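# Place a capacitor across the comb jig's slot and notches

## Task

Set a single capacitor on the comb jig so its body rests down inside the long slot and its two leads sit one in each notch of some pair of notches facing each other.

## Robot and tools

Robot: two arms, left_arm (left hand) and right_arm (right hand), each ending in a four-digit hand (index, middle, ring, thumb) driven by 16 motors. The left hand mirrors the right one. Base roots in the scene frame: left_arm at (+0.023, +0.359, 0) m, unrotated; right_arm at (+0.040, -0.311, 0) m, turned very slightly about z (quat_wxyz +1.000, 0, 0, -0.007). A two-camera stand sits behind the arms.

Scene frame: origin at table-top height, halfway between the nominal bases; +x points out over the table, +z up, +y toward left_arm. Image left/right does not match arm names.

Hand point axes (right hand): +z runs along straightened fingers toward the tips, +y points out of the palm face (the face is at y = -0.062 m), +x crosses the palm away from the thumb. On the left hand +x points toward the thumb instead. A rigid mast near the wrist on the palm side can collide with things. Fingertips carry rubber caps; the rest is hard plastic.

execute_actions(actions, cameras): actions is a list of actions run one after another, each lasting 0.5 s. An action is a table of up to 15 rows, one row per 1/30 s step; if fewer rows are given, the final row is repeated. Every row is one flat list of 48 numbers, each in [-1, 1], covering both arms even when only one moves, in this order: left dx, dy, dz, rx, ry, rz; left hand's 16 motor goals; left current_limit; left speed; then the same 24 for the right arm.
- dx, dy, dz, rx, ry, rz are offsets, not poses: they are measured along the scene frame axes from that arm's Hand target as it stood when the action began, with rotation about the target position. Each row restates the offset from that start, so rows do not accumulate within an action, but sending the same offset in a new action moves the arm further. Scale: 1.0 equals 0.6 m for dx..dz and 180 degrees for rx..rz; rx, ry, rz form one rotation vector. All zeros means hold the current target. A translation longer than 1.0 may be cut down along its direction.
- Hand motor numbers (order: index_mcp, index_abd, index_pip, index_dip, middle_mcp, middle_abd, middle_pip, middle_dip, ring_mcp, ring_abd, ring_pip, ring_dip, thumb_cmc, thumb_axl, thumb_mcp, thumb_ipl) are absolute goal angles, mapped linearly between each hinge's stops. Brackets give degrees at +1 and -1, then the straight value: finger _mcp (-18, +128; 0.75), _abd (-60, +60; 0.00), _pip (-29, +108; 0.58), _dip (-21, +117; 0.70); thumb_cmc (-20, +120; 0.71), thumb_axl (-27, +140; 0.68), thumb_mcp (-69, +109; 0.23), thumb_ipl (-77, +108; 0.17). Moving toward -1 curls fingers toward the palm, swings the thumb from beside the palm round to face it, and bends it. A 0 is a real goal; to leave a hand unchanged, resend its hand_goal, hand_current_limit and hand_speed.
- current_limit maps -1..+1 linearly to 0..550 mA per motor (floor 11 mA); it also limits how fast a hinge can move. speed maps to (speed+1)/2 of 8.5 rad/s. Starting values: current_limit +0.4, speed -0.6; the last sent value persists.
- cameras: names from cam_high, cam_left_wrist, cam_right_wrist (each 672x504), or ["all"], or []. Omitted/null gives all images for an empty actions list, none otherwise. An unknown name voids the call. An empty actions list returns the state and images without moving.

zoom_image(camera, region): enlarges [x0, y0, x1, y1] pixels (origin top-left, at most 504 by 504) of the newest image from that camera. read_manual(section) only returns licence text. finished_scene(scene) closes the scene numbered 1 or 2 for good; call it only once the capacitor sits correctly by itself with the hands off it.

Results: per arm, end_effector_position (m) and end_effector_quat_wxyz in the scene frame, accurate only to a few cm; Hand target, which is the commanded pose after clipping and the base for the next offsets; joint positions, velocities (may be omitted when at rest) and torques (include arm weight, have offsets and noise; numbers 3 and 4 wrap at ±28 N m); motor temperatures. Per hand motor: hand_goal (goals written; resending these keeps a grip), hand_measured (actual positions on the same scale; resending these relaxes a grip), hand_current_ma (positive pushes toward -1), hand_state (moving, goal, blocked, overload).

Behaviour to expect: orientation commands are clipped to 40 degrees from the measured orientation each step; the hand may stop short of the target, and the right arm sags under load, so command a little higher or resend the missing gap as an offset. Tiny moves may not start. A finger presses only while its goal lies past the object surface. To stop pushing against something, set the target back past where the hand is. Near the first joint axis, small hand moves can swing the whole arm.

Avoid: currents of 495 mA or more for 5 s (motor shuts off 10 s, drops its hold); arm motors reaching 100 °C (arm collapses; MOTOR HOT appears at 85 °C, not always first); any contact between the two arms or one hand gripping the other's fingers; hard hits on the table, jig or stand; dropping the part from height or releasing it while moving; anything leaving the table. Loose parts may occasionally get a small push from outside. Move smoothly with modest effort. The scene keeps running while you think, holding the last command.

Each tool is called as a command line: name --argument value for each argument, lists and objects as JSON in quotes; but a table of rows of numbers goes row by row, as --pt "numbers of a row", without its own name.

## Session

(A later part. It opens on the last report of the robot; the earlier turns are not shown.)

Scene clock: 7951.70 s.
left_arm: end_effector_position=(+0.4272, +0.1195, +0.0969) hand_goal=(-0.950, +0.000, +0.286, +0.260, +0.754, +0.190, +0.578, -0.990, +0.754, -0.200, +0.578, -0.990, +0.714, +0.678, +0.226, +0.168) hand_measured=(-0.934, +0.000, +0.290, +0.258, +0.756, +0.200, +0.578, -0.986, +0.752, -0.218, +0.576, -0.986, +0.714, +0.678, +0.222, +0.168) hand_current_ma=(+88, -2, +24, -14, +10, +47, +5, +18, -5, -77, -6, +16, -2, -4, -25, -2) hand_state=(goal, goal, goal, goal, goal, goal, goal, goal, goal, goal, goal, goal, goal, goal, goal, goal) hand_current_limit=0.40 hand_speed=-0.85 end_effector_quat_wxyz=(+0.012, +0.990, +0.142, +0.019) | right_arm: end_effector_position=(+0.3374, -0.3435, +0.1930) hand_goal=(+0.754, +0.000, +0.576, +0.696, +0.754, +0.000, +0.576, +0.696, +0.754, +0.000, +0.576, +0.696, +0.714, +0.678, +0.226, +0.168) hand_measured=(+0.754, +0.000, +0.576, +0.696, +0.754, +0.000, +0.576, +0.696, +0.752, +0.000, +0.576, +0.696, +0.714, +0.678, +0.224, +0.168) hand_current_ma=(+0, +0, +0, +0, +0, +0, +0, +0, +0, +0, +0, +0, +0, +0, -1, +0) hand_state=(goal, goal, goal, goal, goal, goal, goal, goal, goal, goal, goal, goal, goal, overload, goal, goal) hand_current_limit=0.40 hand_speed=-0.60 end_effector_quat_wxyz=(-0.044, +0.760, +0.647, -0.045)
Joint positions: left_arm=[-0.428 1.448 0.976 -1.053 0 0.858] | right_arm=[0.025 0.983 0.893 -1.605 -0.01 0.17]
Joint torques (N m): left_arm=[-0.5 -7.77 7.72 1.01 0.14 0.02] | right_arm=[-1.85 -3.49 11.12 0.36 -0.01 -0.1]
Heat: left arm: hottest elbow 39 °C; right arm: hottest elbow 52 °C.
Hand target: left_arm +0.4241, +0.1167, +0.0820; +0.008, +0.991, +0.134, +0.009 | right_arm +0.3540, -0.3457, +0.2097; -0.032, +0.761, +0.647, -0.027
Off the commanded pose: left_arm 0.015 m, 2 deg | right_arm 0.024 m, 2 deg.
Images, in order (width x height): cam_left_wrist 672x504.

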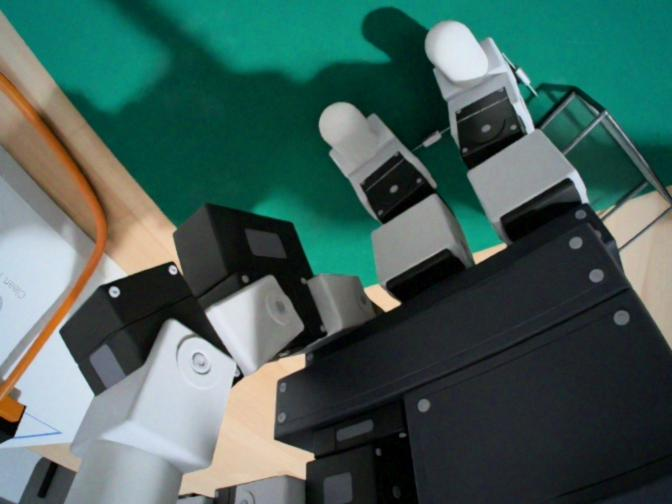

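execute_actions --actions '[[[0,0,-0.003,0,0,0,-0.95,0,0.285,0.26,0.753,0.15,0.577,-0.99,0.753,-0.15,0.577,-0.99,0.714,0.678,0.226,0.168,0.4,-0.85,0,0,0,0,0,0,0.754,0,0.576,0.696,0.754,0,0.576,0.696,0.754,0,0.576,0.696,0.714,0.678,0.226,0.168,0.4,-0.6]]]' --cameras '["cam_left_wrist"]'

zoom_image --camera "cam_left_wrist" --region '[340, 70, 500, 200]'

Scene clock: 7961.57 s.
left_arm: end_effector_position=(+0.4275, +0.1192, +0.0968) hand_goal=(-0.950, +0.000, +0.286, +0.260, +0.754, +0.150, +0.578, -0.990, +0.754, -0.150, +0.578, -0.990, +0.714, +0.678, +0.226, +0.168) hand_measured=(-0.934, +0.000, +0.290, +0.258, +0.756, +0.162, +0.578, -0.986, +0.754, -0.172, +0.578, -0.986, +0.714, +0.678, +0.222, +0.168) hand_current_ma=(+88, -2, +24, -14, +10, +52, +5, +18, -3, -93, -4, +16, -2, -4, -25, -2) hand_state=(goal, goal, goal, goal, goal, goal, goal, goal, goal, blocked, goal, goal, goal, goal, goal, goal) hand_current_limit=0.40 hand_speed=-0.85 end_effector_quat_wxyz=(+0.013, +0.990, +0.142, +0.020) | right_arm: end_effector_position=(+0.3374, -0.3435, +0.1930) hand_goal=(+0.754, +0.000, +0.576, +0.696, +0.754, +0.000, +0.576, +0.696, +0.754, +0.000, +0.576, +0.696, +0.714, +0.678, +0.226, +0.168) hand_measured=(+0.754, +0.000, +0.576, +0.696, +0.754, +0.000, +0.576, +0.696, +0.752, +0.000, +0.576, +0.696, +0.714, +0.678, +0.224, +0.168) hand_current_ma=(+0, +0, +0, +0, +0, +0, +0, +0, +0, +0, +0, +0, +0, +0, -1, +0) hand_state=(goal, goal, goal, goal, goal, goal, goal, goal, goal, goal, goal, goal, goal, overload, goal, goal) hand_current_limit=0.40 hand_speed=-0.60 end_effector_quat_wxyz=(-0.044, +0.760, +0.647, -0.045)
Joint positions: left_arm=[-0.428 1.448 0.975 -1.05 0.001 0.858] | right_arm=[0.025 0.983 0.893 -1.605 -0.01 0.17]
Joint torques (N m): left_arm=[-0.5 -7.53 7.56 1.01 0.11 0.02] | right_arm=[-1.38 -3.43 11.12 0.36 -0.03 -0.11]
Heat: left arm: hottest elbow 39 °C; right arm: hottest elbow 52 °C.
Hand target: left_arm +0.4240, +0.1168, +0.0802; +0.007, +0.991, +0.134, +0.009 | right_arm +0.3540, -0.3457, +0.2097; -0.032, +0.761, +0.647, -0.027
Off the commanded pose: left_arm 0.017 m, 2 deg | right_arm 0.024 m, 2 deg.
Images, in order (width x height): cam_left_wrist 672x504.

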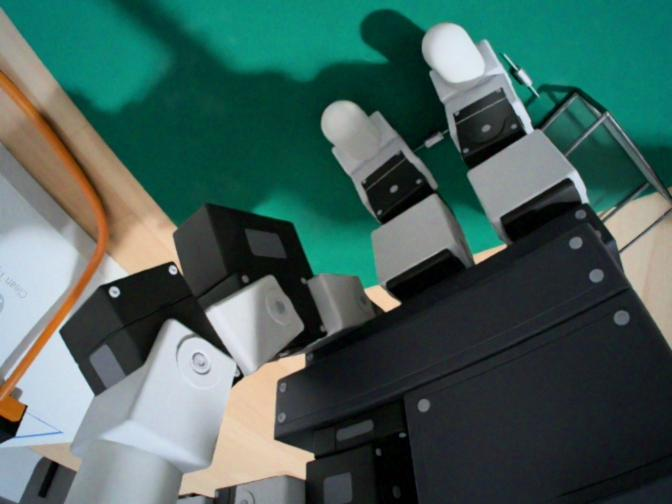

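Scaled by 3.150 from the camera's 672x504 image, which has a finer 960x720 frame.

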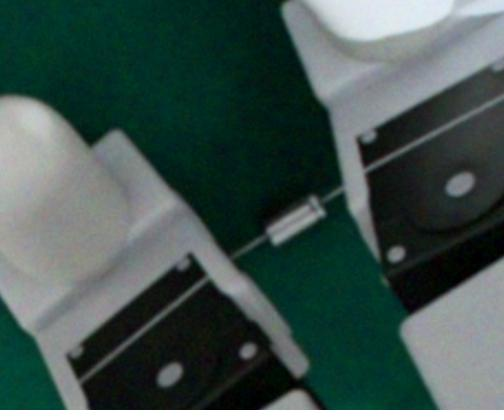

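execute_actions --actions '[[[0,0,-0.002,0,0,0,-0.95,0,0.285,0.26,0.753,0.12,0.577,-0.99,0.753,-0.12,0.577,-0.99,0.714,0.678,0.226,0.168,0.4,-0.85,0,0,0,0,0,0,0.754,0,0.576,0.696,0.754,0,0.576,0.696,0.754,0,0.576,0.696,0.714,0.678,0.226,0.168,0.4,-0.6]]]' --cameras '["cam_left_wrist"]'

zoom_image --camera "cam_left_wrist" --region '[340, 70, 500, 200]'

Scene clock: 7979.47 s.
left_arm: end_effector_position=(+0.4277, +0.1191, +0.0967) hand_goal=(-0.950, +0.000, +0.286, +0.260, +0.754, +0.120, +0.578, -0.990, +0.754, -0.120, +0.578, -0.990, +0.714, +0.678, +0.226, +0.168) hand_measured=(-0.934, +0.000, +0.290, +0.258, +0.756, +0.134, +0.578, -0.986, +0.754, -0.144, +0.578, -0.986, +0.714, +0.678, +0.222, +0.168) hand_current_ma=(+88, -2, +24, -14, +10, +57, +5, +18, +3, -103, -1, +16, -2, -4, -25, -2) hand_state=(goal, goal, goal, goal, goal, goal, goal, goal, goal, blocked, goal, goal, goal, goal, goal, goal) hand_current_limit=0.40 hand_speed=-0.85 end_effector_quat_wxyz=(+0.014, +0.990, +0.141, +0.021) | right_arm: end_effector_position=(+0.3374, -0.3435, +0.1930) hand_goal=(+0.754, +0.000, +0.576, +0.696, +0.754, +0.000, +0.576, +0.696, +0.754, +0.000, +0.576, +0.696, +0.714, +0.678, +0.226, +0.168) hand_measured=(+0.754, +0.000, +0.576, +0.696, +0.754, +0.000, +0.576, +0.696, +0.752, +0.000, +0.576, +0.696, +0.714, +0.678, +0.224, +0.168) hand_current_ma=(+0, +0, +0, +0, +0, +0, +0, +0, +0, +0, +0, +0, +0, +0, -1, +0) hand_state=(goal, goal, goal, goal, goal, goal, goal, goal, goal, goal, goal, goal, goal, overload, goal, goal) hand_current_limit=0.40 hand_speed=-0.60 end_effector_quat_wxyz=(-0.044, +0.760, +0.647, -0.045)
Joint positions: left_arm=[-0.428 1.448 0.974 -1.047 0.001 0.859] | right_arm=[0.025 0.983 0.893 -1.605 -0.01 0.17]
Joint torques (N m): left_arm=[-0.5 -7.36 7.5 1.07 0.1 0.02] | right_arm=[-1.55 -3.25 11.18 0.49 -0.01 -0.09]
Heat: left arm: hottest elbow 39 °C; right arm: hottest elbow 52 °C.
Hand target: left_arm +0.4240, +0.1168, +0.0789; +0.007, +0.991, +0.134, +0.009 | right_arm +0.3540, -0.3457, +0.2097; -0.032, +0.761, +0.647, -0.027
Off the commanded pose: left_arm 0.018 m, 2 deg | right_arm 0.024 m, 2 deg.
Images, in order (width x height): cam_left_wrist 672x504.

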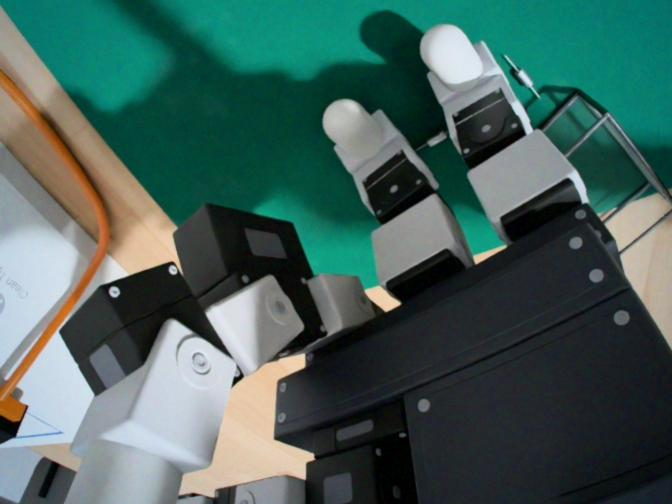

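Scaled by 3.150 from the camera's 672x504 image, which has a finer 960x720 frame.

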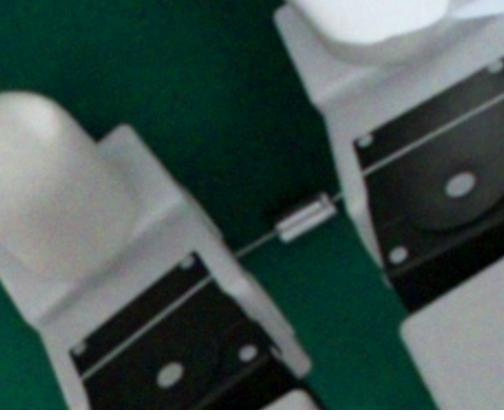

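execute_actions --actions '[[[0,0,-0.002,0,0,0,-0.95,0,0.285,0.26,0.753,0.09,0.577,-0.99,0.753,-0.09,0.577,-0.99,0.714,0.678,0.226,0.168,0.4,-0.85,0,0,0,0,0,0,0.754,0,0.576,0.696,0.754,0,0.576,0.696,0.754,0,0.576,0.696,0.714,0.678,0.226,0.168,0.4,-0.6]]]' --cameras '["cam_left_wrist"]'

zoom_image --camera "cam_left_wrist" --region '[340, 70, 500, 200]'

Scene clock: 8004.43 s.
left_arm: end_effector_position=(+0.4278, +0.1189, +0.0966) hand_goal=(-0.950, +0.000, +0.286, +0.260, +0.754, +0.090, +0.578, -0.990, +0.754, -0.090, +0.578, -0.990, +0.714, +0.678, +0.226, +0.168) hand_measured=(-0.934, +0.000, +0.290, +0.258, +0.756, +0.110, +0.578, -0.986, +0.756, -0.122, +0.578, -0.986, +0.714, +0.678, +0.222, +0.168) hand_current_ma=(+88, -2, +24, -14, +10, +83, +5, +18, +7, -137, +1, +16, -2, -4, -25, -2) hand_state=(goal, goal, goal, goal, goal, goal, goal, goal, goal, blocked, goal, goal, goal, goal, goal, goal) hand_current_limit=0.40 hand_speed=-0.85 end_effector_quat_wxyz=(+0.014, +0.990, +0.141, +0.021) | right_arm: end_effector_position=(+0.3374, -0.3435, +0.1930) hand_goal=(+0.754, +0.000, +0.576, +0.696, +0.754, +0.000, +0.576, +0.696, +0.754, +0.000, +0.576, +0.696, +0.714, +0.678, +0.226, +0.168) hand_measured=(+0.754, +0.000, +0.576, +0.696, +0.754, +0.000, +0.576, +0.696, +0.752, +0.000, +0.576, +0.696, +0.714, +0.678, +0.224, +0.168) hand_current_ma=(+0, +0, +0, +0, +0, +0, +0, +0, +0, +0, +0, +0, +0, +0, -1, +0) hand_state=(goal, goal, goal, goal, goal, goal, goal, goal, goal, goal, goal, goal, goal, overload, goal, goal) hand_current_limit=0.40 hand_speed=-0.60 end_effector_quat_wxyz=(-0.044, +0.760, +0.647, -0.045)
Joint positions: left_arm=[-0.428 1.448 0.973 -1.045 0.002 0.859] | right_arm=[0.025 0.983 0.893 -1.605 -0.01 0.17]
Joint torques (N m): left_arm=[-0.56 -7.3 7.39 1.13 0.06 0.01] | right_arm=[-1.61 -3.55 11.15 0.32 0 -0.09]
Heat: left arm: hottest elbow 38 °C; right arm: hottest elbow 52 °C.
Hand target: left_arm +0.4240, +0.1168, +0.0777; +0.007, +0.991, +0.134, +0.009 | right_arm +0.3540, -0.3457, +0.2097; -0.032, +0.761, +0.647, -0.027
Off the commanded pose: left_arm 0.019 m, 2 deg | right_arm 0.024 m, 2 deg.
Images, in order (width x height): cam_left_wrist 672x504.

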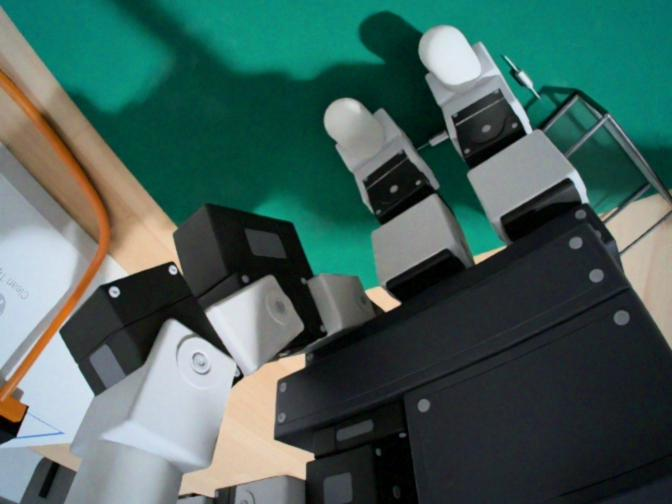

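Scaled by 3.150 from the camera's 672x504 image, which has a finer 960x720 frame.

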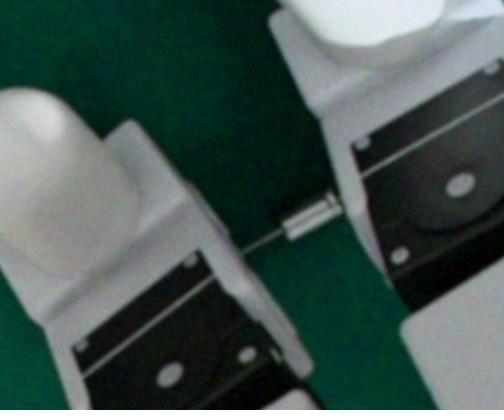

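execute_actions --actions '[[[0,0,0,0,0,0,-0.95,0,0.285,0.26,0.753,0.05,0.577,-0.99,0.753,-0.06,0.577,-0.99,0.714,0.678,0.226,0.168,0.4,-0.85,0,0,0,0,0,0,0.754,0,0.576,0.696,0.754,0,0.576,0.696,0.754,0,0.576,0.696,0.714,0.678,0.226,0.168,0.4,-0.6]]]' --cameras '["cam_left_wrist"]'

zoom_image --camera "cam_left_wrist" --region '[340, 70, 500, 200]'

Scene clock: 8013.77 s.
left_arm: end_effector_position=(+0.4276, +0.1187, +0.0966) hand_goal=(-0.950, +0.000, +0.286, +0.260, +0.754, +0.050, +0.578, -0.990, +0.754, -0.060, +0.578, -0.990, +0.714, +0.678, +0.226, +0.168) hand_measured=(-0.934, +0.000, +0.290, +0.258, +0.756, +0.090, +0.578, -0.986, +0.758, -0.110, +0.580, -0.986, +0.714, +0.678, +0.222, +0.168) hand_current_ma=(+88, -2, +24, -14, +10, +172, +5, +18, +24, -219, +6, +16, -2, -4, -25, -2) hand_state=(goal, goal, goal, goal, goal, blocked, goal, goal, goal, blocked, goal, goal, goal, goal, goal, goal) hand_current_limit=0.40 hand_speed=-0.85 end_effector_quat_wxyz=(+0.015, +0.990, +0.141, +0.020) | right_arm: end_effector_position=(+0.3374, -0.3435, +0.1930) hand_goal=(+0.754, +0.000, +0.576, +0.696, +0.754, +0.000, +0.576, +0.696, +0.754, +0.000, +0.576, +0.696, +0.714, +0.678, +0.226, +0.168) hand_measured=(+0.754, +0.000, +0.576, +0.696, +0.754, +0.000, +0.576, +0.696, +0.752, +0.000, +0.576, +0.696, +0.714, +0.678, +0.224, +0.168) hand_current_ma=(+0, +0, +0, +0, +0, +0, +0, +0, +0, +0, +0, +0, +0, +0, -1, +0) hand_state=(goal, goal, goal, goal, goal, goal, goal, goal, goal, goal, goal, goal, goal, overload, goal, goal) hand_current_limit=0.40 hand_speed=-0.60 end_effector_quat_wxyz=(-0.044, +0.760, +0.647, -0.045)
Joint positions: left_arm=[-0.428 1.448 0.973 -1.045 0.003 0.86] | right_arm=[0.025 0.983 0.893 -1.605 -0.01 0.17]
Joint torques (N m): left_arm=[-0.62 -7.3 7.39 1.16 0.02 0.01] | right_arm=[-1.73 -3.49 11.12 0.53 0.02 -0.09]
Heat: left arm: hottest elbow 38 °C; right arm: hottest elbow 52 °C.
Hand target: left_arm +0.4240, +0.1168, +0.0777; +0.007, +0.991, +0.134, +0.009 | right_arm +0.3540, -0.3457, +0.2097; -0.032, +0.761, +0.647, -0.027
Off the commanded pose: left_arm 0.019 m, 2 deg | right_arm 0.024 m, 2 deg.
Images, in order (width x height): cam_left_wrist 672x504.

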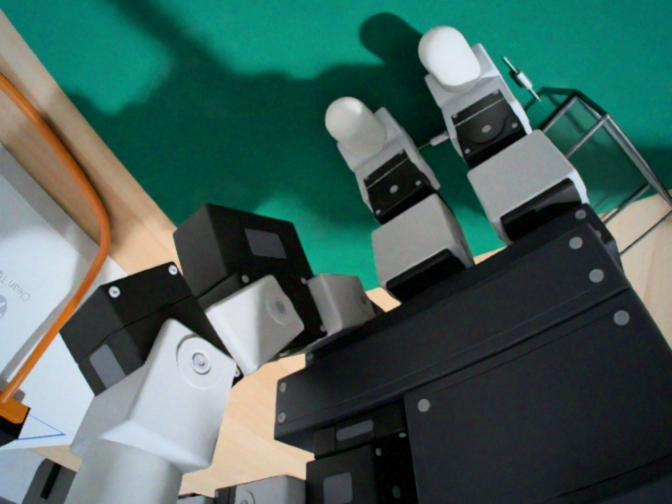

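Scaled by 3.150 from the camera's 672x504 image, which has a finer 960x720 frame.

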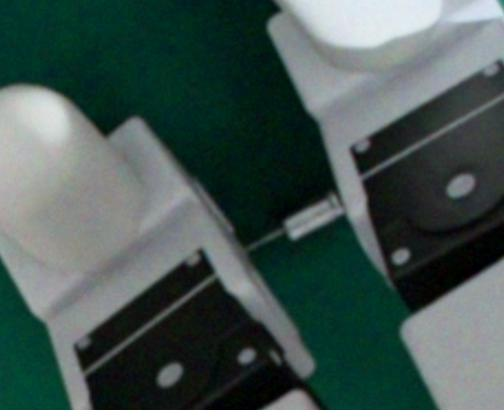

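execute_actions --actions '[[[0,0,0,0,0,0,-0.95,0,0.285,0.26,0.753,0.02,0.577,-0.99,0.753,-0.035,0.577,-0.99,0.714,0.678,0.226,0.168,0.4,-0.85,0,0,0,0,0,0,0.754,0,0.576,0.696,0.754,0,0.576,0.696,0.754,0,0.576,0.696,0.714,0.678,0.226,0.168,0.4,-0.6]]]' --cameras '["cam_left_wrist"]'

zoom_image --camera "cam_left_wrist" --region '[380, 100, 480, 180]'

Scene clock: 8029.27 s.
left_arm: end_effector_position=(+0.4270, +0.1184, +0.0963) hand_goal=(-0.950, +0.000, +0.286, +0.260, +0.754, +0.020, +0.578, -0.990, +0.754, -0.034, +0.578, -0.990, +0.714, +0.678, +0.226, +0.168) hand_measured=(-0.934, +0.000, +0.290, +0.258, +0.756, +0.044, +0.578, -0.986, +0.760, -0.084, +0.580, -0.986, +0.714, +0.678, +0.222, +0.168) hand_current_ma=(+88, -2, +24, -14, +10, +102, +5, +18, +27, -216, +12, +16, -2, -4, -25, -2) hand_state=(goal, goal, goal, goal, goal, blocked, goal, goal, goal, blocked, goal, goal, goal, goal, goal, goal) hand_current_limit=0.40 hand_speed=-0.85 end_effector_quat_wxyz=(+0.016, +0.990, +0.141, +0.019) | right_arm: end_effector_position=(+0.3374, -0.3435, +0.1930) hand_goal=(+0.754, +0.000, +0.576, +0.696, +0.754, +0.000, +0.576, +0.696, +0.754, +0.000, +0.576, +0.696, +0.714, +0.678, +0.226, +0.168) hand_measured=(+0.754, +0.000, +0.576, +0.696, +0.754, +0.000, +0.576, +0.696, +0.752, +0.000, +0.576, +0.696, +0.714, +0.678, +0.224, +0.168) hand_current_ma=(+0, +0, +0, +0, +0, +0, +0, +0, +0, +0, +0, +0, +0, +0, -1, +0) hand_state=(goal, goal, goal, goal, goal, goal, goal, goal, goal, goal, goal, goal, goal, overload, goal, goal) hand_current_limit=0.40 hand_speed=-0.60 end_effector_quat_wxyz=(-0.044, +0.760, +0.647, -0.045)
Joint positions: left_arm=[-0.428 1.448 0.972 -1.045 0.006 0.86] | right_arm=[0.025 0.983 0.893 -1.605 -0.01 0.17]
Joint torques (N m): left_arm=[-0.56 -7.24 7.46 1.16 -0.09 0.01] | right_arm=[-1.96 -3.37 11.15 0.44 -0.01 -0.12]
Heat: left arm: hottest elbow 38 °C; right arm: hottest elbow 52 °C.
Hand target: left_arm +0.4240, +0.1168, +0.0777; +0.008, +0.991, +0.134, +0.009 | right_arm +0.3540, -0.3457, +0.2097; -0.032, +0.761, +0.647, -0.027
Off the commanded pose: left_arm 0.019 m, 2 deg | right_arm 0.024 m, 2 deg.
Images, in order (width x height): cam_left_wrist 672x504.

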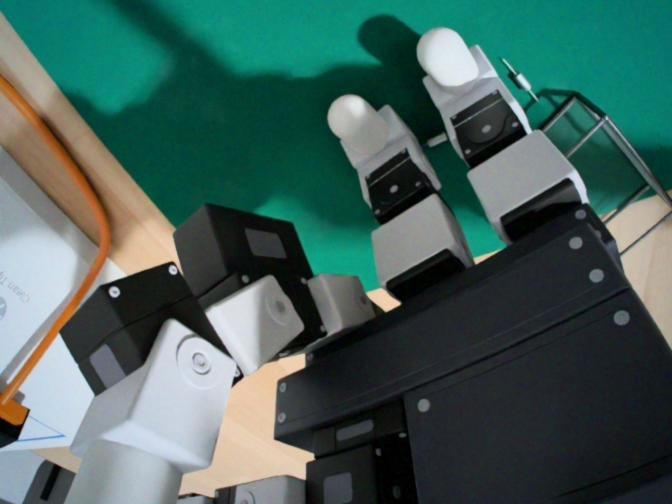

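Scaled by 5.040 from the camera's 672x504 image, which has a finer 960x720 frame.

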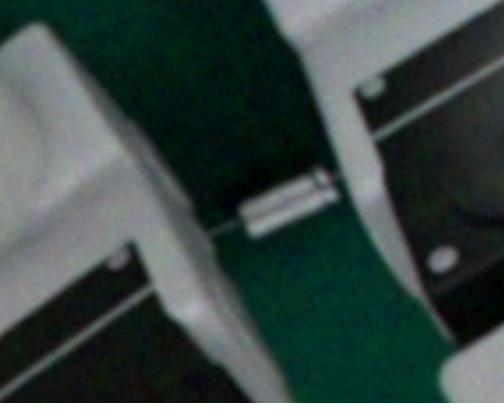

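execute_actions --actions '[[[0,0,0.02,0,0,0,-0.95,0,0.285,0.26,0.753,0.12,0.577,-0.99,0.753,-0.14,0.577,-0.99,0.714,0.678,0.226,0.168,0.4,-0.7,0,0,0,0,0,0,0.754,0,0.576,0.696,0.754,0,0.576,0.696,0.754,0,0.576,0.696,0.714,0.678,0.226,0.168,0.4,-0.6]],[[0,0,0.06,0,0,0,-0.95,0,0.285,0.26,0.753,0.2,0.577,-0.99,0.753,-0.2,0.577,-0.99,0.714,0.678,0.226,0.168,0.4,-0.6,0,0,0,0,0,0,0.754,0,0.576,0.696,0.754,0,0.576,0.696,0.754,0,0.576,0.696,0.714,0.678,0.226,0.168,0.4,-0.6]]]' --cameras '["cam_left_wrist","cam_high"]'

zoom_image --camera "cam_left_wrist" --region '[340, 60, 500, 190]'

Scene clock: 8050.33 s.
left_arm: end_effector_position=(+0.4092, +0.1266, +0.0997) hand_goal=(-0.950, +0.000, +0.286, +0.260, +0.754, +0.200, +0.578, -0.990, +0.754, -0.200, +0.578, -0.990, +0.714, +0.678, +0.226, +0.168) hand_measured=(-0.934, +0.000, +0.290, +0.258, +0.750, +0.196, +0.576, -0.988, +0.752, -0.196, +0.580, -0.986, +0.714, +0.678, +0.222, +0.168) hand_current_ma=(+88, -2, +24, -14, -18, -20, -6, +14, -9, +21, +7, +16, -2, -4, -25, -2) hand_state=(goal, goal, goal, goal, goal, goal, goal, goal, goal, goal, goal, goal, goal, goal, goal, goal) hand_current_limit=0.40 hand_speed=-0.60 end_effector_quat_wxyz=(-0.006, +0.990, +0.141, -0.015) | right_arm: end_effector_position=(+0.3374, -0.3435, +0.1930) hand_goal=(+0.754, +0.000, +0.576, +0.696, +0.754, +0.000, +0.576, +0.696, +0.754, +0.000, +0.576, +0.696, +0.714, +0.678, +0.226, +0.168) hand_measured=(+0.754, +0.000, +0.576, +0.696, +0.754, +0.000, +0.576, +0.696, +0.752, +0.000, +0.576, +0.696, +0.714, +0.678, +0.224, +0.168) hand_current_ma=(+0, +0, +0, +0, +0, +0, +0, +0, +0, +0, +0, +0, +0, +0, -1, +0) hand_state=(goal, goal, goal, goal, goal, goal, goal, goal, goal, goal, goal, goal, goal, overload, goal, goal) hand_current_limit=0.40 hand_speed=-0.60 end_effector_quat_wxyz=(-0.044, +0.760, +0.647, -0.045)
Joint positions: left_arm=[-0.428 1.437 0.988 -1.153 0.005 0.86] | right_arm=[0.025 0.983 0.893 -1.605 -0.01 0.17]
Joint torques (N m): left_arm=[-0.56 -11.05 12.08 -0.03 -0.08 0.01] | right_arm=[-1.79 -3.25 11.04 0.42 -0.01 -0.08]
Heat: left arm: hottest elbow 38 °C; right arm: hottest elbow 52 °C.
Hand target: left_arm +0.4240, +0.1167, +0.1258; +0.008, +0.991, +0.134, +0.009 | right_arm +0.3540, -0.3457, +0.2097; -0.032, +0.761, +0.647, -0.027
Off the commanded pose: left_arm 0.031 m, 3 deg | right_arm 0.024 m, 2 deg.
Images, in order (width x height): cam_high 672x504, cam_left_wrist 672x504.

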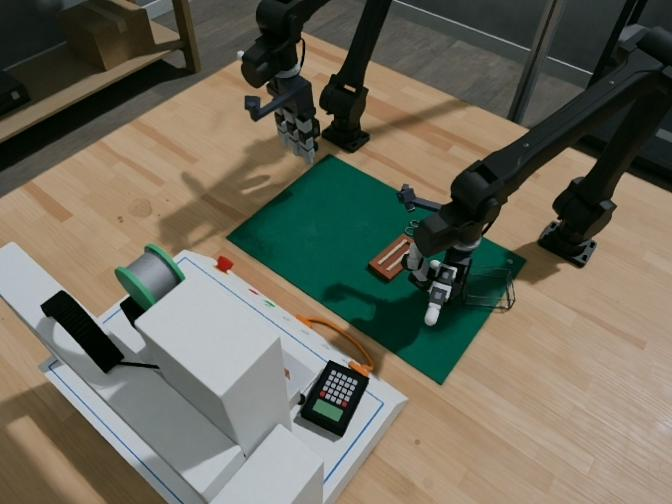

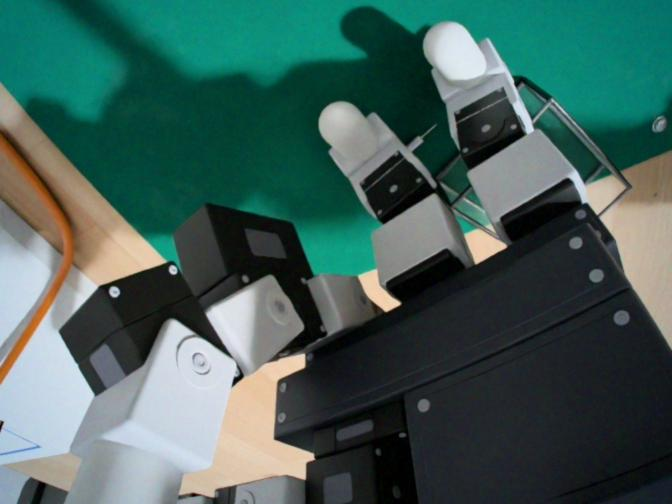

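Scaled by 3.150 from the camera's 672x504 image, which has a finer 960x720 frame.

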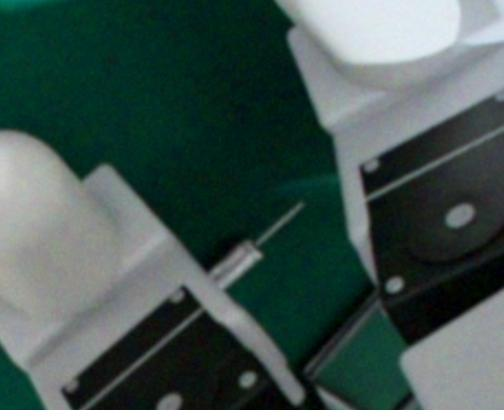

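execute_actions --actions '[[[-0.0,0.0,0.02,0,0,0,-0.95,0,0.285,0.26,0.753,0.1,0.577,-0.99,0.753,-0.1,0.577,-0.99,0.714,0.678,0.226,0.168,0.4,-0.6,0,0,0,0,0,0,0.754,0,0.576,0.696,0.754,0,0.576,0.696,0.754,0,0.576,0.696,0.714,0.678,0.226,0.168,0.4,-0.6]],[[-0.014,0.048,0,0,0,0,-0.95,0,0.285,0.26,0.753,0.1,0.577,-0.99,0.753,-0.1,0.577,-0.99,0.714,0.678,0.226,0.168,0.4,-0.6,0,0,0,0,0,0,0.754,0,0.576,0.696,0.754,0,0.576,0.696,0.754,0,0.576,0.696,0.714,0.678,0.226,0.168,0.4,-0.6]]]' --cameras '["cam_left_wrist","cam_high"]'

zoom_image --camera "cam_high" --region '[410, 230, 530, 330]'

Scene clock: 8091.10 s.
left_arm: end_effector_position=(+0.4155, +0.1403, +0.1339) hand_goal=(-0.950, +0.000, +0.286, +0.260, +0.754, +0.100, +0.578, -0.990, +0.754, -0.100, +0.578, -0.990, +0.714, +0.678, +0.226, +0.168) hand_measured=(-0.934, +0.000, +0.290, +0.258, +0.752, +0.104, +0.576, -0.988, +0.752, -0.102, +0.580, -0.986, +0.714, +0.678, +0.222, +0.168) hand_current_ma=(+88, -2, +24, -14, -15, +13, -6, +14, -9, -10, +7, +16, -2, -4, -25, -2) hand_state=(goal, goal, goal, goal, goal, goal, goal, goal, goal, goal, goal, goal, goal, goal, goal, goal) hand_current_limit=0.40 hand_speed=-0.60 end_effector_quat_wxyz=(+0.007, +0.991, +0.133, +0.008) | right_arm: end_effector_position=(+0.3374, -0.3435, +0.1930) hand_goal=(+0.754, +0.000, +0.576, +0.696, +0.754, +0.000, +0.576, +0.696, +0.754, +0.000, +0.576, +0.696, +0.714, +0.678, +0.226, +0.168) hand_measured=(+0.754, +0.000, +0.576, +0.696, +0.754, +0.000, +0.576, +0.696, +0.752, +0.000, +0.576, +0.696, +0.714, +0.678, +0.224, +0.168) hand_current_ma=(+0, +0, +0, +0, +0, +0, +0, +0, +0, +0, +0, +0, +0, +0, -1, +0) hand_state=(goal, goal, goal, goal, goal, goal, goal, goal, goal, goal, goal, goal, goal, overload, goal, goal) hand_current_limit=0.40 hand_speed=-0.60 end_effector_quat_wxyz=(-0.044, +0.760, +0.647, -0.045)
Joint positions: left_arm=[-0.386 1.372 1.01 -1.187 0.004 0.918] | right_arm=[0.025 0.983 0.893 -1.605 -0.01 0.17]
Joint torques (N m): left_arm=[0.67 -9.93 8.87 0.05 0.04 0.02] | right_arm=[-1.79 -3.25 11.08 0.43 -0.02 -0.11]
Heat: left arm: hottest elbow 42 °C; right arm: hottest elbow 52 °C.
Hand target: left_arm +0.4156, +0.1455, +0.1378; +0.008, +0.991, +0.134, +0.009 | right_arm +0.3540, -0.3457, +0.2097; -0.032, +0.761, +0.647, -0.027
Off the commanded pose: left_arm 0.007 m, 0 deg | right_arm 0.024 m, 2 deg.
Images, in order (width x height): cam_high 672x504, cam_left_wrist 672x504.

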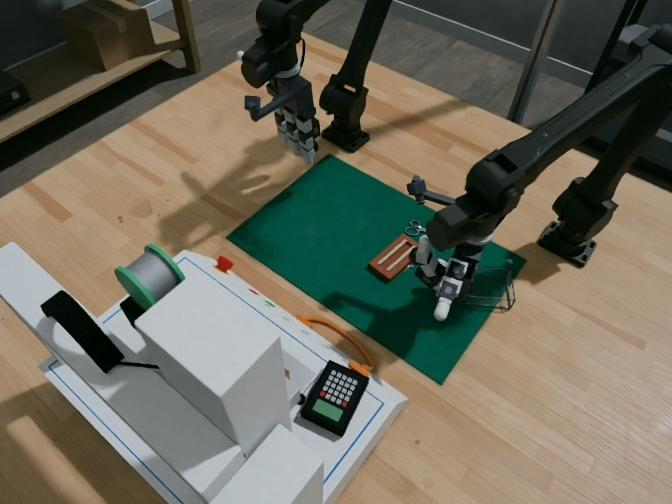

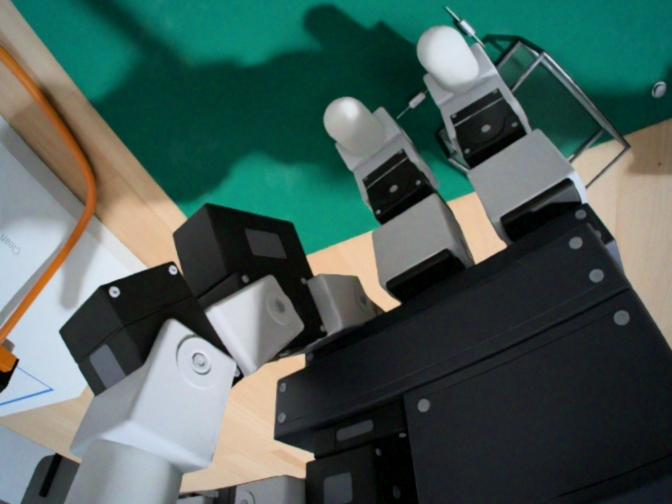

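Scaled by 4.200 from the camera's 672x504 image, which has a finer 960x720 frame.

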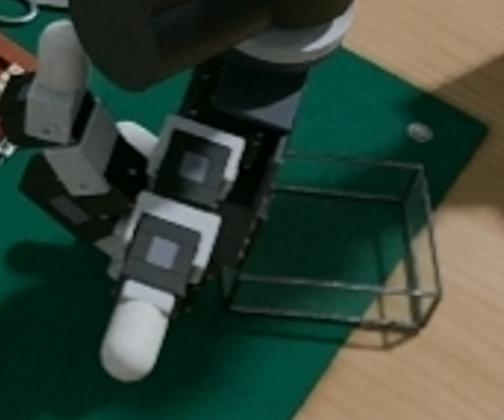

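execute_actions --actions '[[[0.006,-0.018,-0.058,0,0,0,-0.95,0,0.285,0.26,0.753,0.1,0.577,-0.99,0.753,-0.05,0.577,-0.99,0.714,0.678,0.226,0.168,0.4,-0.6,0,0,0,0,0,0,0.754,0,0.576,0.696,0.754,0,0.576,0.696,0.754,0,0.576,0.696,0.714,0.678,0.226,0.168,0.4,-0.6]]]' --cameras '["cam_left_wrist","cam_high"]'

zoom_image --camera "cam_left_wrist" --region '[360, 0, 660, 220]'

Scene clock: 8116.40 s.
left_arm: end_effector_position=(+0.4183, +0.1392, +0.1089) hand_goal=(-0.950, +0.000, +0.286, +0.260, +0.754, +0.100, +0.578, -0.990, +0.754, -0.050, +0.578, -0.990, +0.714, +0.678, +0.226, +0.168) hand_measured=(-0.934, +0.000, +0.290, +0.258, +0.752, +0.102, +0.576, -0.988, +0.752, -0.052, +0.580, -0.986, +0.714, +0.678, +0.222, +0.168) hand_current_ma=(+88, -2, +24, -14, -15, +12, -6, +14, -9, -12, +7, +16, -2, -4, -25, -2) hand_state=(goal, goal, goal, goal, goal, goal, goal, goal, goal, goal, goal, goal, goal, goal, goal, goal) hand_current_limit=0.40 hand_speed=-0.60 end_effector_quat_wxyz=(+0.009, +0.991, +0.134, +0.012) | right_arm: end_effector_position=(+0.3374, -0.3435, +0.1930) hand_goal=(+0.754, +0.000, +0.576, +0.696, +0.754, +0.000, +0.576, +0.696, +0.754, +0.000, +0.576, +0.696, +0.714, +0.678, +0.226, +0.168) hand_measured=(+0.754, +0.000, +0.576, +0.696, +0.754, +0.000, +0.576, +0.696, +0.752, +0.000, +0.576, +0.696, +0.714, +0.678, +0.224, +0.168) hand_current_ma=(+0, +0, +0, +0, +0, +0, +0, +0, +0, +0, +0, +0, +0, +0, -1, +0) hand_state=(goal, goal, goal, goal, goal, goal, goal, goal, goal, goal, goal, goal, goal, overload, goal, goal) hand_current_limit=0.40 hand_speed=-0.60 end_effector_quat_wxyz=(-0.044, +0.760, +0.647, -0.045)
Joint positions: left_arm=[-0.386 1.403 0.967 -1.106 0.004 0.916] | right_arm=[0.025 0.983 0.893 -1.605 -0.01 0.17]
Joint torques (N m): left_arm=[-0.91 -8 8.59 0.73 0.02 -0.15] | right_arm=[-1.73 -3.55 11.07 0.46 -0.04 -0.11]
Heat: left arm: hottest elbow 41 °C; right arm: hottest elbow 52 °C.
Hand target: left_arm +0.4191, +0.1347, +0.1029; +0.007, +0.991, +0.134, +0.009 | right_arm +0.3540, -0.3457, +0.2097; -0.032, +0.761, +0.647, -0.027
Off the commanded pose: left_arm 0.008 m, 0 deg | right_arm 0.024 m, 2 deg.
Images, in order (width x height): cam_high 672x504, cam_left_wrist 672x504.

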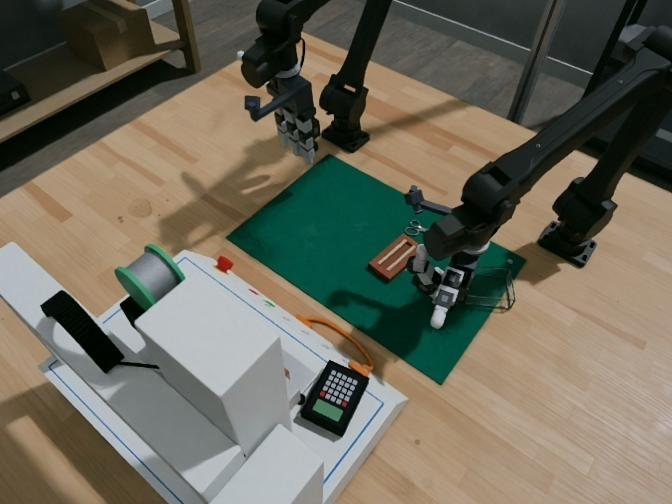

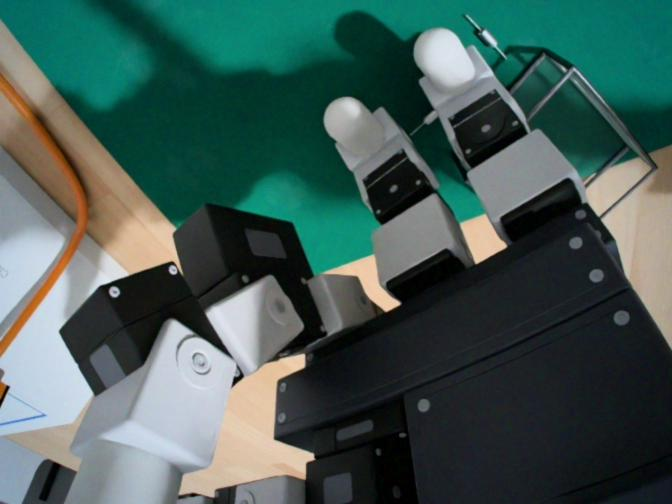

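Scaled by 1.680 from the camera's 672x504 image, which has a finer 960x720 frame.

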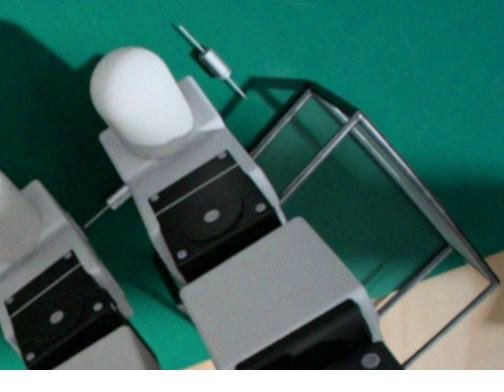

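execute_actions --actions '[[[-0.0111,0.0402,0.004,0,0,0,-0.95,0,0.285,0.26,0.753,0.1,0.577,-0.99,0.753,-0.05,0.577,-0.99,0.714,0.678,0.226,0.168,0.4,-0.6,0,0,0,0,0,0,0.754,0,0.576,0.696,0.754,0,0.576,0.696,0.754,0,0.576,0.696,0.714,0.678,0.226,0.168,0.4,-0.6]],[[-0.0111,0.0402,0.0,0,0,0,-0.95,0,0.285,0.26,0.753,0.1,0.577,-0.99,0.753,-0.05,0.577,-0.99,0.714,0.678,0.226,0.168,0.4,-0.6,0,0,0,0,0,0,0.754,0,0.576,0.696,0.754,0,0.576,0.696,0.754,0,0.576,0.696,0.714,0.678,0.226,0.168,0.4,-0.6]]]' --cameras '["cam_left_wrist","cam_high"]'

zoom_image --camera "cam_high" --region '[410, 230, 530, 330]'

Scene clock: 8134.43 s.
left_arm: end_effector_position=(+0.4079, +0.1763, +0.1031) hand_goal=(-0.950, +0.000, +0.286, +0.260, +0.754, +0.100, +0.578, -0.990, +0.754, -0.050, +0.578, -0.990, +0.714, +0.678, +0.226, +0.168) hand_measured=(-0.934, +0.000, +0.290, +0.258, +0.752, +0.102, +0.576, -0.988, +0.732, -0.046, +0.572, -0.986, +0.714, +0.678, +0.222, +0.168) hand_current_ma=(+88, -2, +24, -14, -11, +11, -6, +14, -116, +14, -30, +16, -2, -4, -25, -2) hand_state=(goal, goal, goal, goal, goal, goal, goal, goal, blocked, goal, goal, goal, goal, goal, goal, goal) hand_current_limit=0.40 hand_speed=-0.60 end_effector_quat_wxyz=(+0.009, +0.991, +0.136, +0.007) | right_arm: end_effector_position=(+0.3374, -0.3435, +0.1930) hand_goal=(+0.754, +0.000, +0.576, +0.696, +0.754, +0.000, +0.576, +0.696, +0.754, +0.000, +0.576, +0.696, +0.714, +0.678, +0.226, +0.168) hand_measured=(+0.754, +0.000, +0.576, +0.696, +0.754, +0.000, +0.576, +0.696, +0.752, +0.000, +0.576, +0.696, +0.714, +0.678, +0.224, +0.168) hand_current_ma=(+0, +0, +0, +0, +0, +0, +0, +0, +0, +0, +0, +0, +0, +0, -1, +0) hand_state=(goal, goal, goal, goal, goal, goal, goal, goal, goal, goal, goal, goal, goal, overload, goal, goal) hand_current_limit=0.40 hand_speed=-0.60 end_effector_quat_wxyz=(-0.044, +0.760, +0.647, -0.045)
Joint positions: left_arm=[-0.298 1.356 0.906 -1.1 0.009 1] | right_arm=[0.025 0.983 0.893 -1.605 -0.01 0.17]
Joint torques (N m): left_arm=[0.85 -9.88 7.88 0.21 -0.1 0.08] | right_arm=[-1.73 -3.55 11.14 0.4 -0.05 -0.13]
Heat: left arm: hottest elbow 40 °C; right arm: hottest elbow 52 °C.
Hand target: left_arm +0.4058, +0.1830, +0.1054; +0.007, +0.991, +0.134, +0.009 | right_arm +0.3540, -0.3457, +0.2097; -0.032, +0.761, +0.647, -0.027
Off the commanded pose: left_arm 0.007 m, 0 deg | right_arm 0.024 m, 2 deg.
Images, in order (width x height): cam_high 672x504, cam_left_wrist 672x504.

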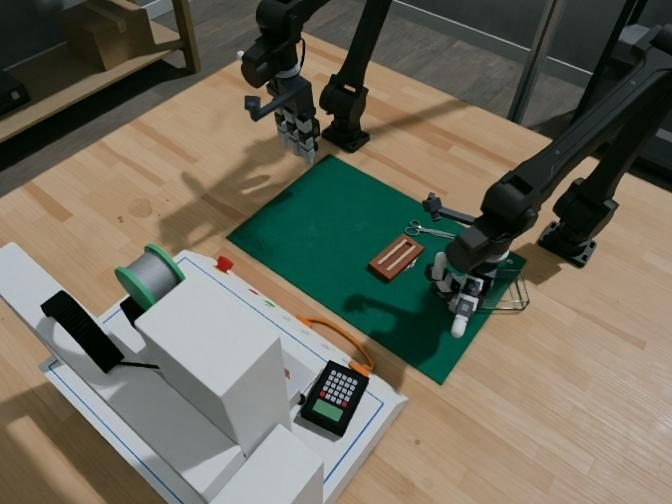

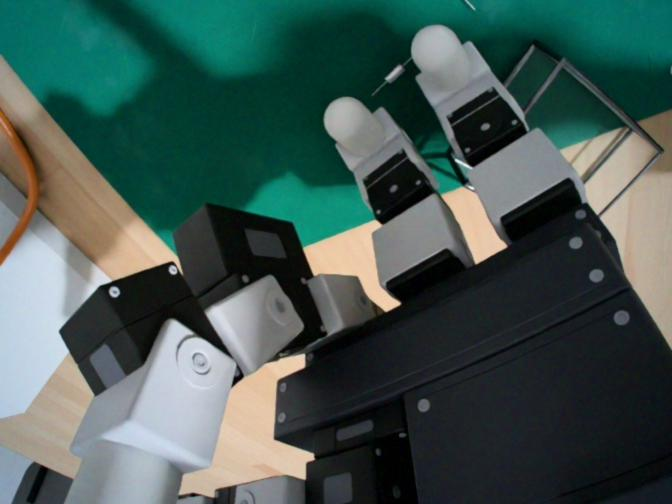

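Scaled by 4.200 from the camera's 672x504 image, which has a finer 960x720 frame.

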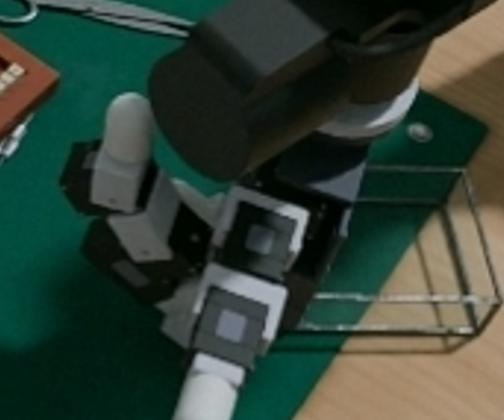

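execute_actions --actions '[[[-0.0111,0.0402,0.002,0,0,0,-0.95,0,0.285,0.26,0.753,0.1,0.577,-0.99,0.753,-0.05,0.577,-0.99,0.714,0.678,0.226,0.168,0.4,-0.6,0,0,0,0,0,0,0.754,0,0.576,0.696,0.754,0,0.576,0.696,0.754,0,0.576,0.696,0.714,0.678,0.226,0.168,0.4,-0.6]],[[0.02,-0.06,0.1,0,0,0,-0.95,0,0.285,0.26,0.753,0.1,0.577,-0.99,0.753,-0.05,0.577,-0.99,0.714,0.678,0.226,0.168,0.4,-0.6,0,0,0,0,0,0,0.754,0,0.576,0.696,0.754,0,0.576,0.696,0.754,0,0.576,0.696,0.714,0.678,0.226,0.168,0.4,-0.6]],[[0.01,-0.05,0.05,0,0,0,-0.95,0,0.285,0.26,0.753,0.2,0.577,-0.99,0.753,-0.2,0.577,-0.99,0.714,0.678,0.226,0.168,0.4,-0.6,0,0,0,0,0,0,0.754,0,0.576,0.696,0.754,0,0.576,0.696,0.754,0,0.576,0.696,0.714,0.678,0.226,0.168,0.4,-0.6]]]' --cameras '["cam_left_wrist","cam_high"]'

zoom_image --camera "cam_high" --region '[410, 230, 530, 330]'

zoom_image --camera "cam_left_wrist" --region '[300, 0, 600, 200]'

Scene clock: 8153.73 s.
left_arm: end_effector_position=(+0.4043, +0.1499, +0.1845) hand_goal=(-0.950, +0.000, +0.286, +0.260, +0.754, +0.200, +0.578, -0.990, +0.754, -0.200, +0.578, -0.990, +0.714, +0.678, +0.226, +0.168) hand_measured=(-0.934, +0.000, +0.290, +0.258, +0.752, +0.196, +0.576, -0.988, +0.752, -0.196, +0.576, -0.986, +0.714, +0.678, +0.222, +0.168) hand_current_ma=(+88, -2, +24, -14, -6, -19, -6, +14, -14, +20, -11, +16, +0, -4, -25, -2) hand_state=(goal, goal, goal, goal, goal, goal, goal, goal, goal, goal, goal, goal, goal, goal, goal, goal) hand_current_limit=0.40 hand_speed=-0.60 end_effector_quat_wxyz=(+0.005, +0.991, +0.133, +0.000) | right_arm: end_effector_position=(+0.3374, -0.3435, +0.1930) hand_goal=(+0.754, +0.000, +0.576, +0.696, +0.754, +0.000, +0.576, +0.696, +0.754, +0.000, +0.576, +0.696, +0.714, +0.678, +0.226, +0.168) hand_measured=(+0.754, +0.000, +0.576, +0.696, +0.754, +0.000, +0.576, +0.696, +0.752, +0.000, +0.576, +0.696, +0.714, +0.678, +0.224, +0.168) hand_current_ma=(+0, +0, +0, +0, +0, +0, +0, +0, +0, +0, +0, +0, +0, +0, -1, +0) hand_state=(goal, goal, goal, goal, goal, goal, goal, goal, goal, goal, goal, goal, goal, overload, goal, goal) hand_current_limit=0.40 hand_speed=-0.60 end_effector_quat_wxyz=(-0.044, +0.760, +0.647, -0.045)
Joint positions: left_arm=[-0.371 1.305 1.087 -1.348 0.008 0.932] | right_arm=[0.025 0.983 0.893 -1.605 -0.01 0.17]
Joint torques (N m): left_arm=[-0.91 -6.71 12.96 0.06 -0.1 -0.14] | right_arm=[-1.73 -2.96 11.11 0.42 -0.04 -0.12]
Heat: left arm: hottest elbow 40 °C; right arm: hottest elbow 52 °C.
Hand target: left_arm +0.4172, +0.1412, +0.1966; +0.008, +0.991, +0.134, +0.009 | right_arm +0.3540, -0.3457, +0.2097; -0.032, +0.761, +0.647, -0.027
Off the commanded pose: left_arm 0.020 m, 1 deg | right_arm 0.024 m, 2 deg.
Images, in order (width x height): cam_high 672x504, cam_left_wrist 672x504.

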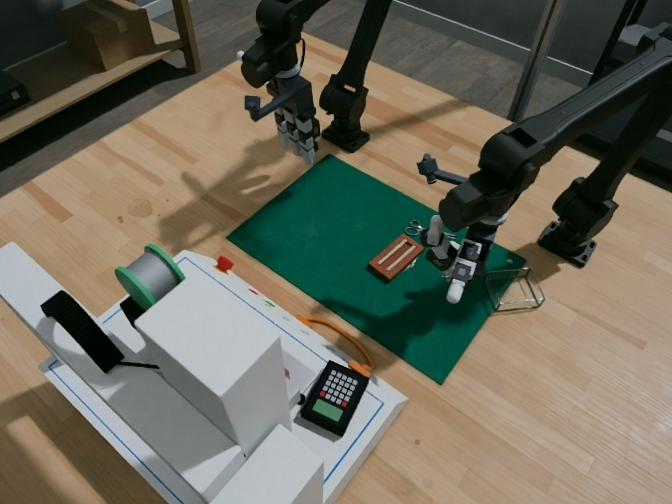

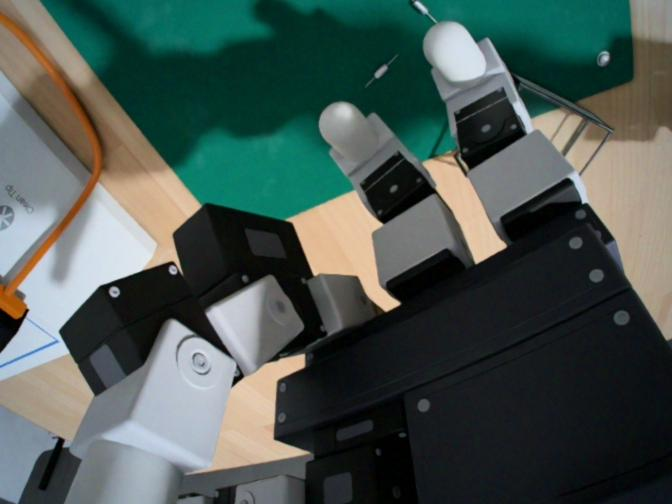

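Scaled by 4.200 from the camera's 672x504 image, which has a finer 960x720 frame.

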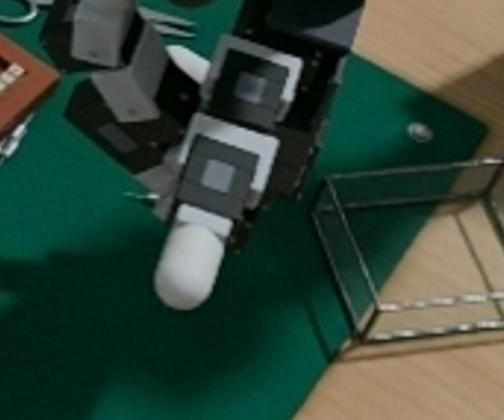

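Scaled by 1.680 from the camera's 672x504 image, which has a finer 960x720 frame.

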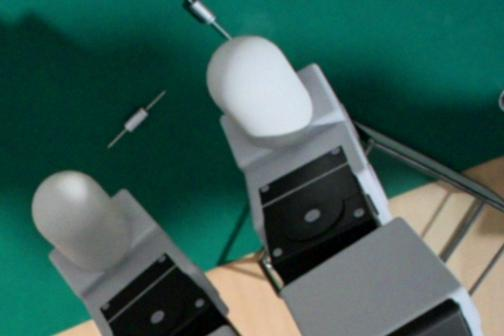

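execute_actions --actions '[[[0.0172,0.0088,-0.08,0.0012,-0.0043,0.0428,-0.95,0,0.285,0.26,0.753,0.2,0.577,-0.99,0.753,-0.2,0.577,-0.99,0.714,0.678,0.226,0.168,0.4,-0.6,0,0,0,0,0,0,0.754,0,0.576,0.696,0.754,0,0.576,0.696,0.754,0,0.576,0.696,0.714,0.678,0.226,0.168,0.4,-0.6]],[[0,0,-0.055,0,0,0,-0.95,0,0.285,0.26,0.753,0.2,0.577,-0.99,0.753,-0.2,0.577,-0.99,0.714,0.678,0.226,0.168,0.4,-0.6,0,0,0,0,0,0,0.754,0,0.576,0.696,0.754,0,0.576,0.696,0.754,0,0.576,0.696,0.714,0.678,0.226,0.168,0.4,-0.6]]]' --cameras '["cam_left_wrist"]'

zoom_image --camera "cam_left_wrist" --region '[330, 40, 510, 180]'

Scene clock: 8195.30 s.
left_arm: end_effector_position=(+0.4266, +0.1528, +0.1200) hand_goal=(-0.950, +0.000, +0.286, +0.260, +0.754, +0.200, +0.578, -0.990, +0.754, -0.200, +0.578, -0.990, +0.714, +0.678, +0.226, +0.168) hand_measured=(-0.934, +0.000, +0.290, +0.258, +0.752, +0.196, +0.576, -0.988, +0.752, -0.196, +0.576, -0.986, +0.714, +0.678, +0.222, +0.168) hand_current_ma=(+88, -2, +24, -14, -6, -18, -6, +14, -11, +16, -11, +16, +0, -4, -25, -2) hand_state=(goal, goal, goal, goal, goal, goal, goal, goal, goal, goal, goal, goal, goal, goal, goal, goal) hand_current_limit=0.40 hand_speed=-0.60 end_effector_quat_wxyz=(+0.008, +0.979, +0.202, +0.017) | right_arm: end_effector_position=(+0.3374, -0.3435, +0.1930) hand_goal=(+0.754, +0.000, +0.576, +0.696, +0.754, +0.000, +0.576, +0.696, +0.754, +0.000, +0.576, +0.696, +0.714, +0.678, +0.226, +0.168) hand_measured=(+0.754, +0.000, +0.576, +0.696, +0.754, +0.000, +0.576, +0.696, +0.752, +0.000, +0.576, +0.696, +0.714, +0.678, +0.224, +0.168) hand_current_ma=(+0, +0, +0, +0, +0, +0, +0, +0, +0, +0, +0, +0, +0, +0, -1, +0) hand_state=(goal, goal, goal, goal, goal, goal, goal, goal, goal, goal, goal, goal, goal, overload, goal, goal) hand_current_limit=0.40 hand_speed=-0.60 end_effector_quat_wxyz=(-0.044, +0.760, +0.647, -0.045)
Joint positions: left_arm=[-0.375 1.375 0.97 -1.129 -0.006 0.789] | right_arm=[0.025 0.983 0.893 -1.605 -0.01 0.17]
Joint torques (N m): left_arm=[-1.26 -8 8.91 0.77 -0.11 -0.19] | right_arm=[-2.02 -3.19 11.17 0.39 -0.01 -0.14]
Heat: left arm: hottest elbow 42 °C; right arm: hottest elbow 52 °C.
Hand target: left_arm +0.4276, +0.1464, +0.1156; +0.006, +0.980, +0.200, +0.017 | right_arm +0.3540, -0.3457, +0.2097; -0.032, +0.761, +0.647, -0.027
Off the commanded pose: left_arm 0.008 m, 0 deg | right_arm 0.024 m, 2 deg.
Images, in order (width x height): cam_left_wrist 672x504.

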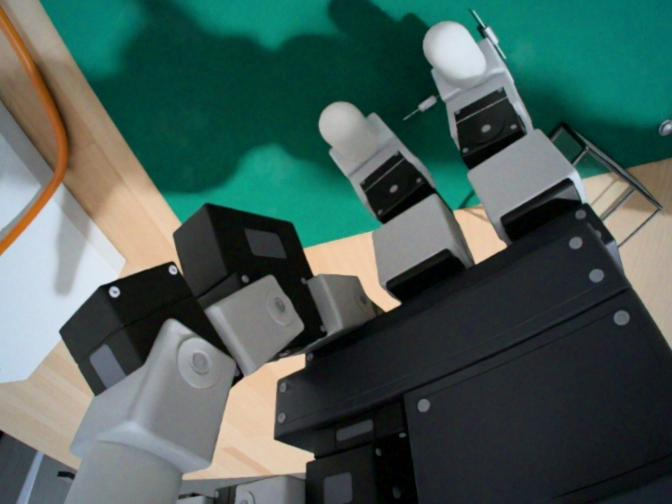

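Scaled by 2.800 from the camera's 672x504 image, which has a finer 960x720 frame.

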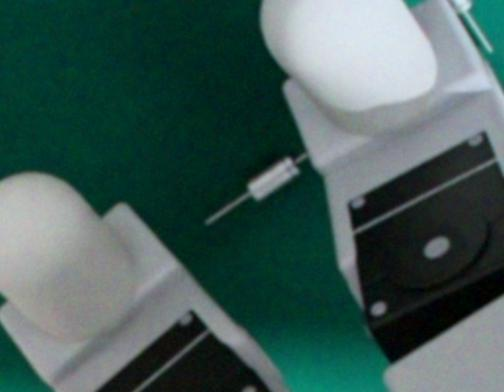

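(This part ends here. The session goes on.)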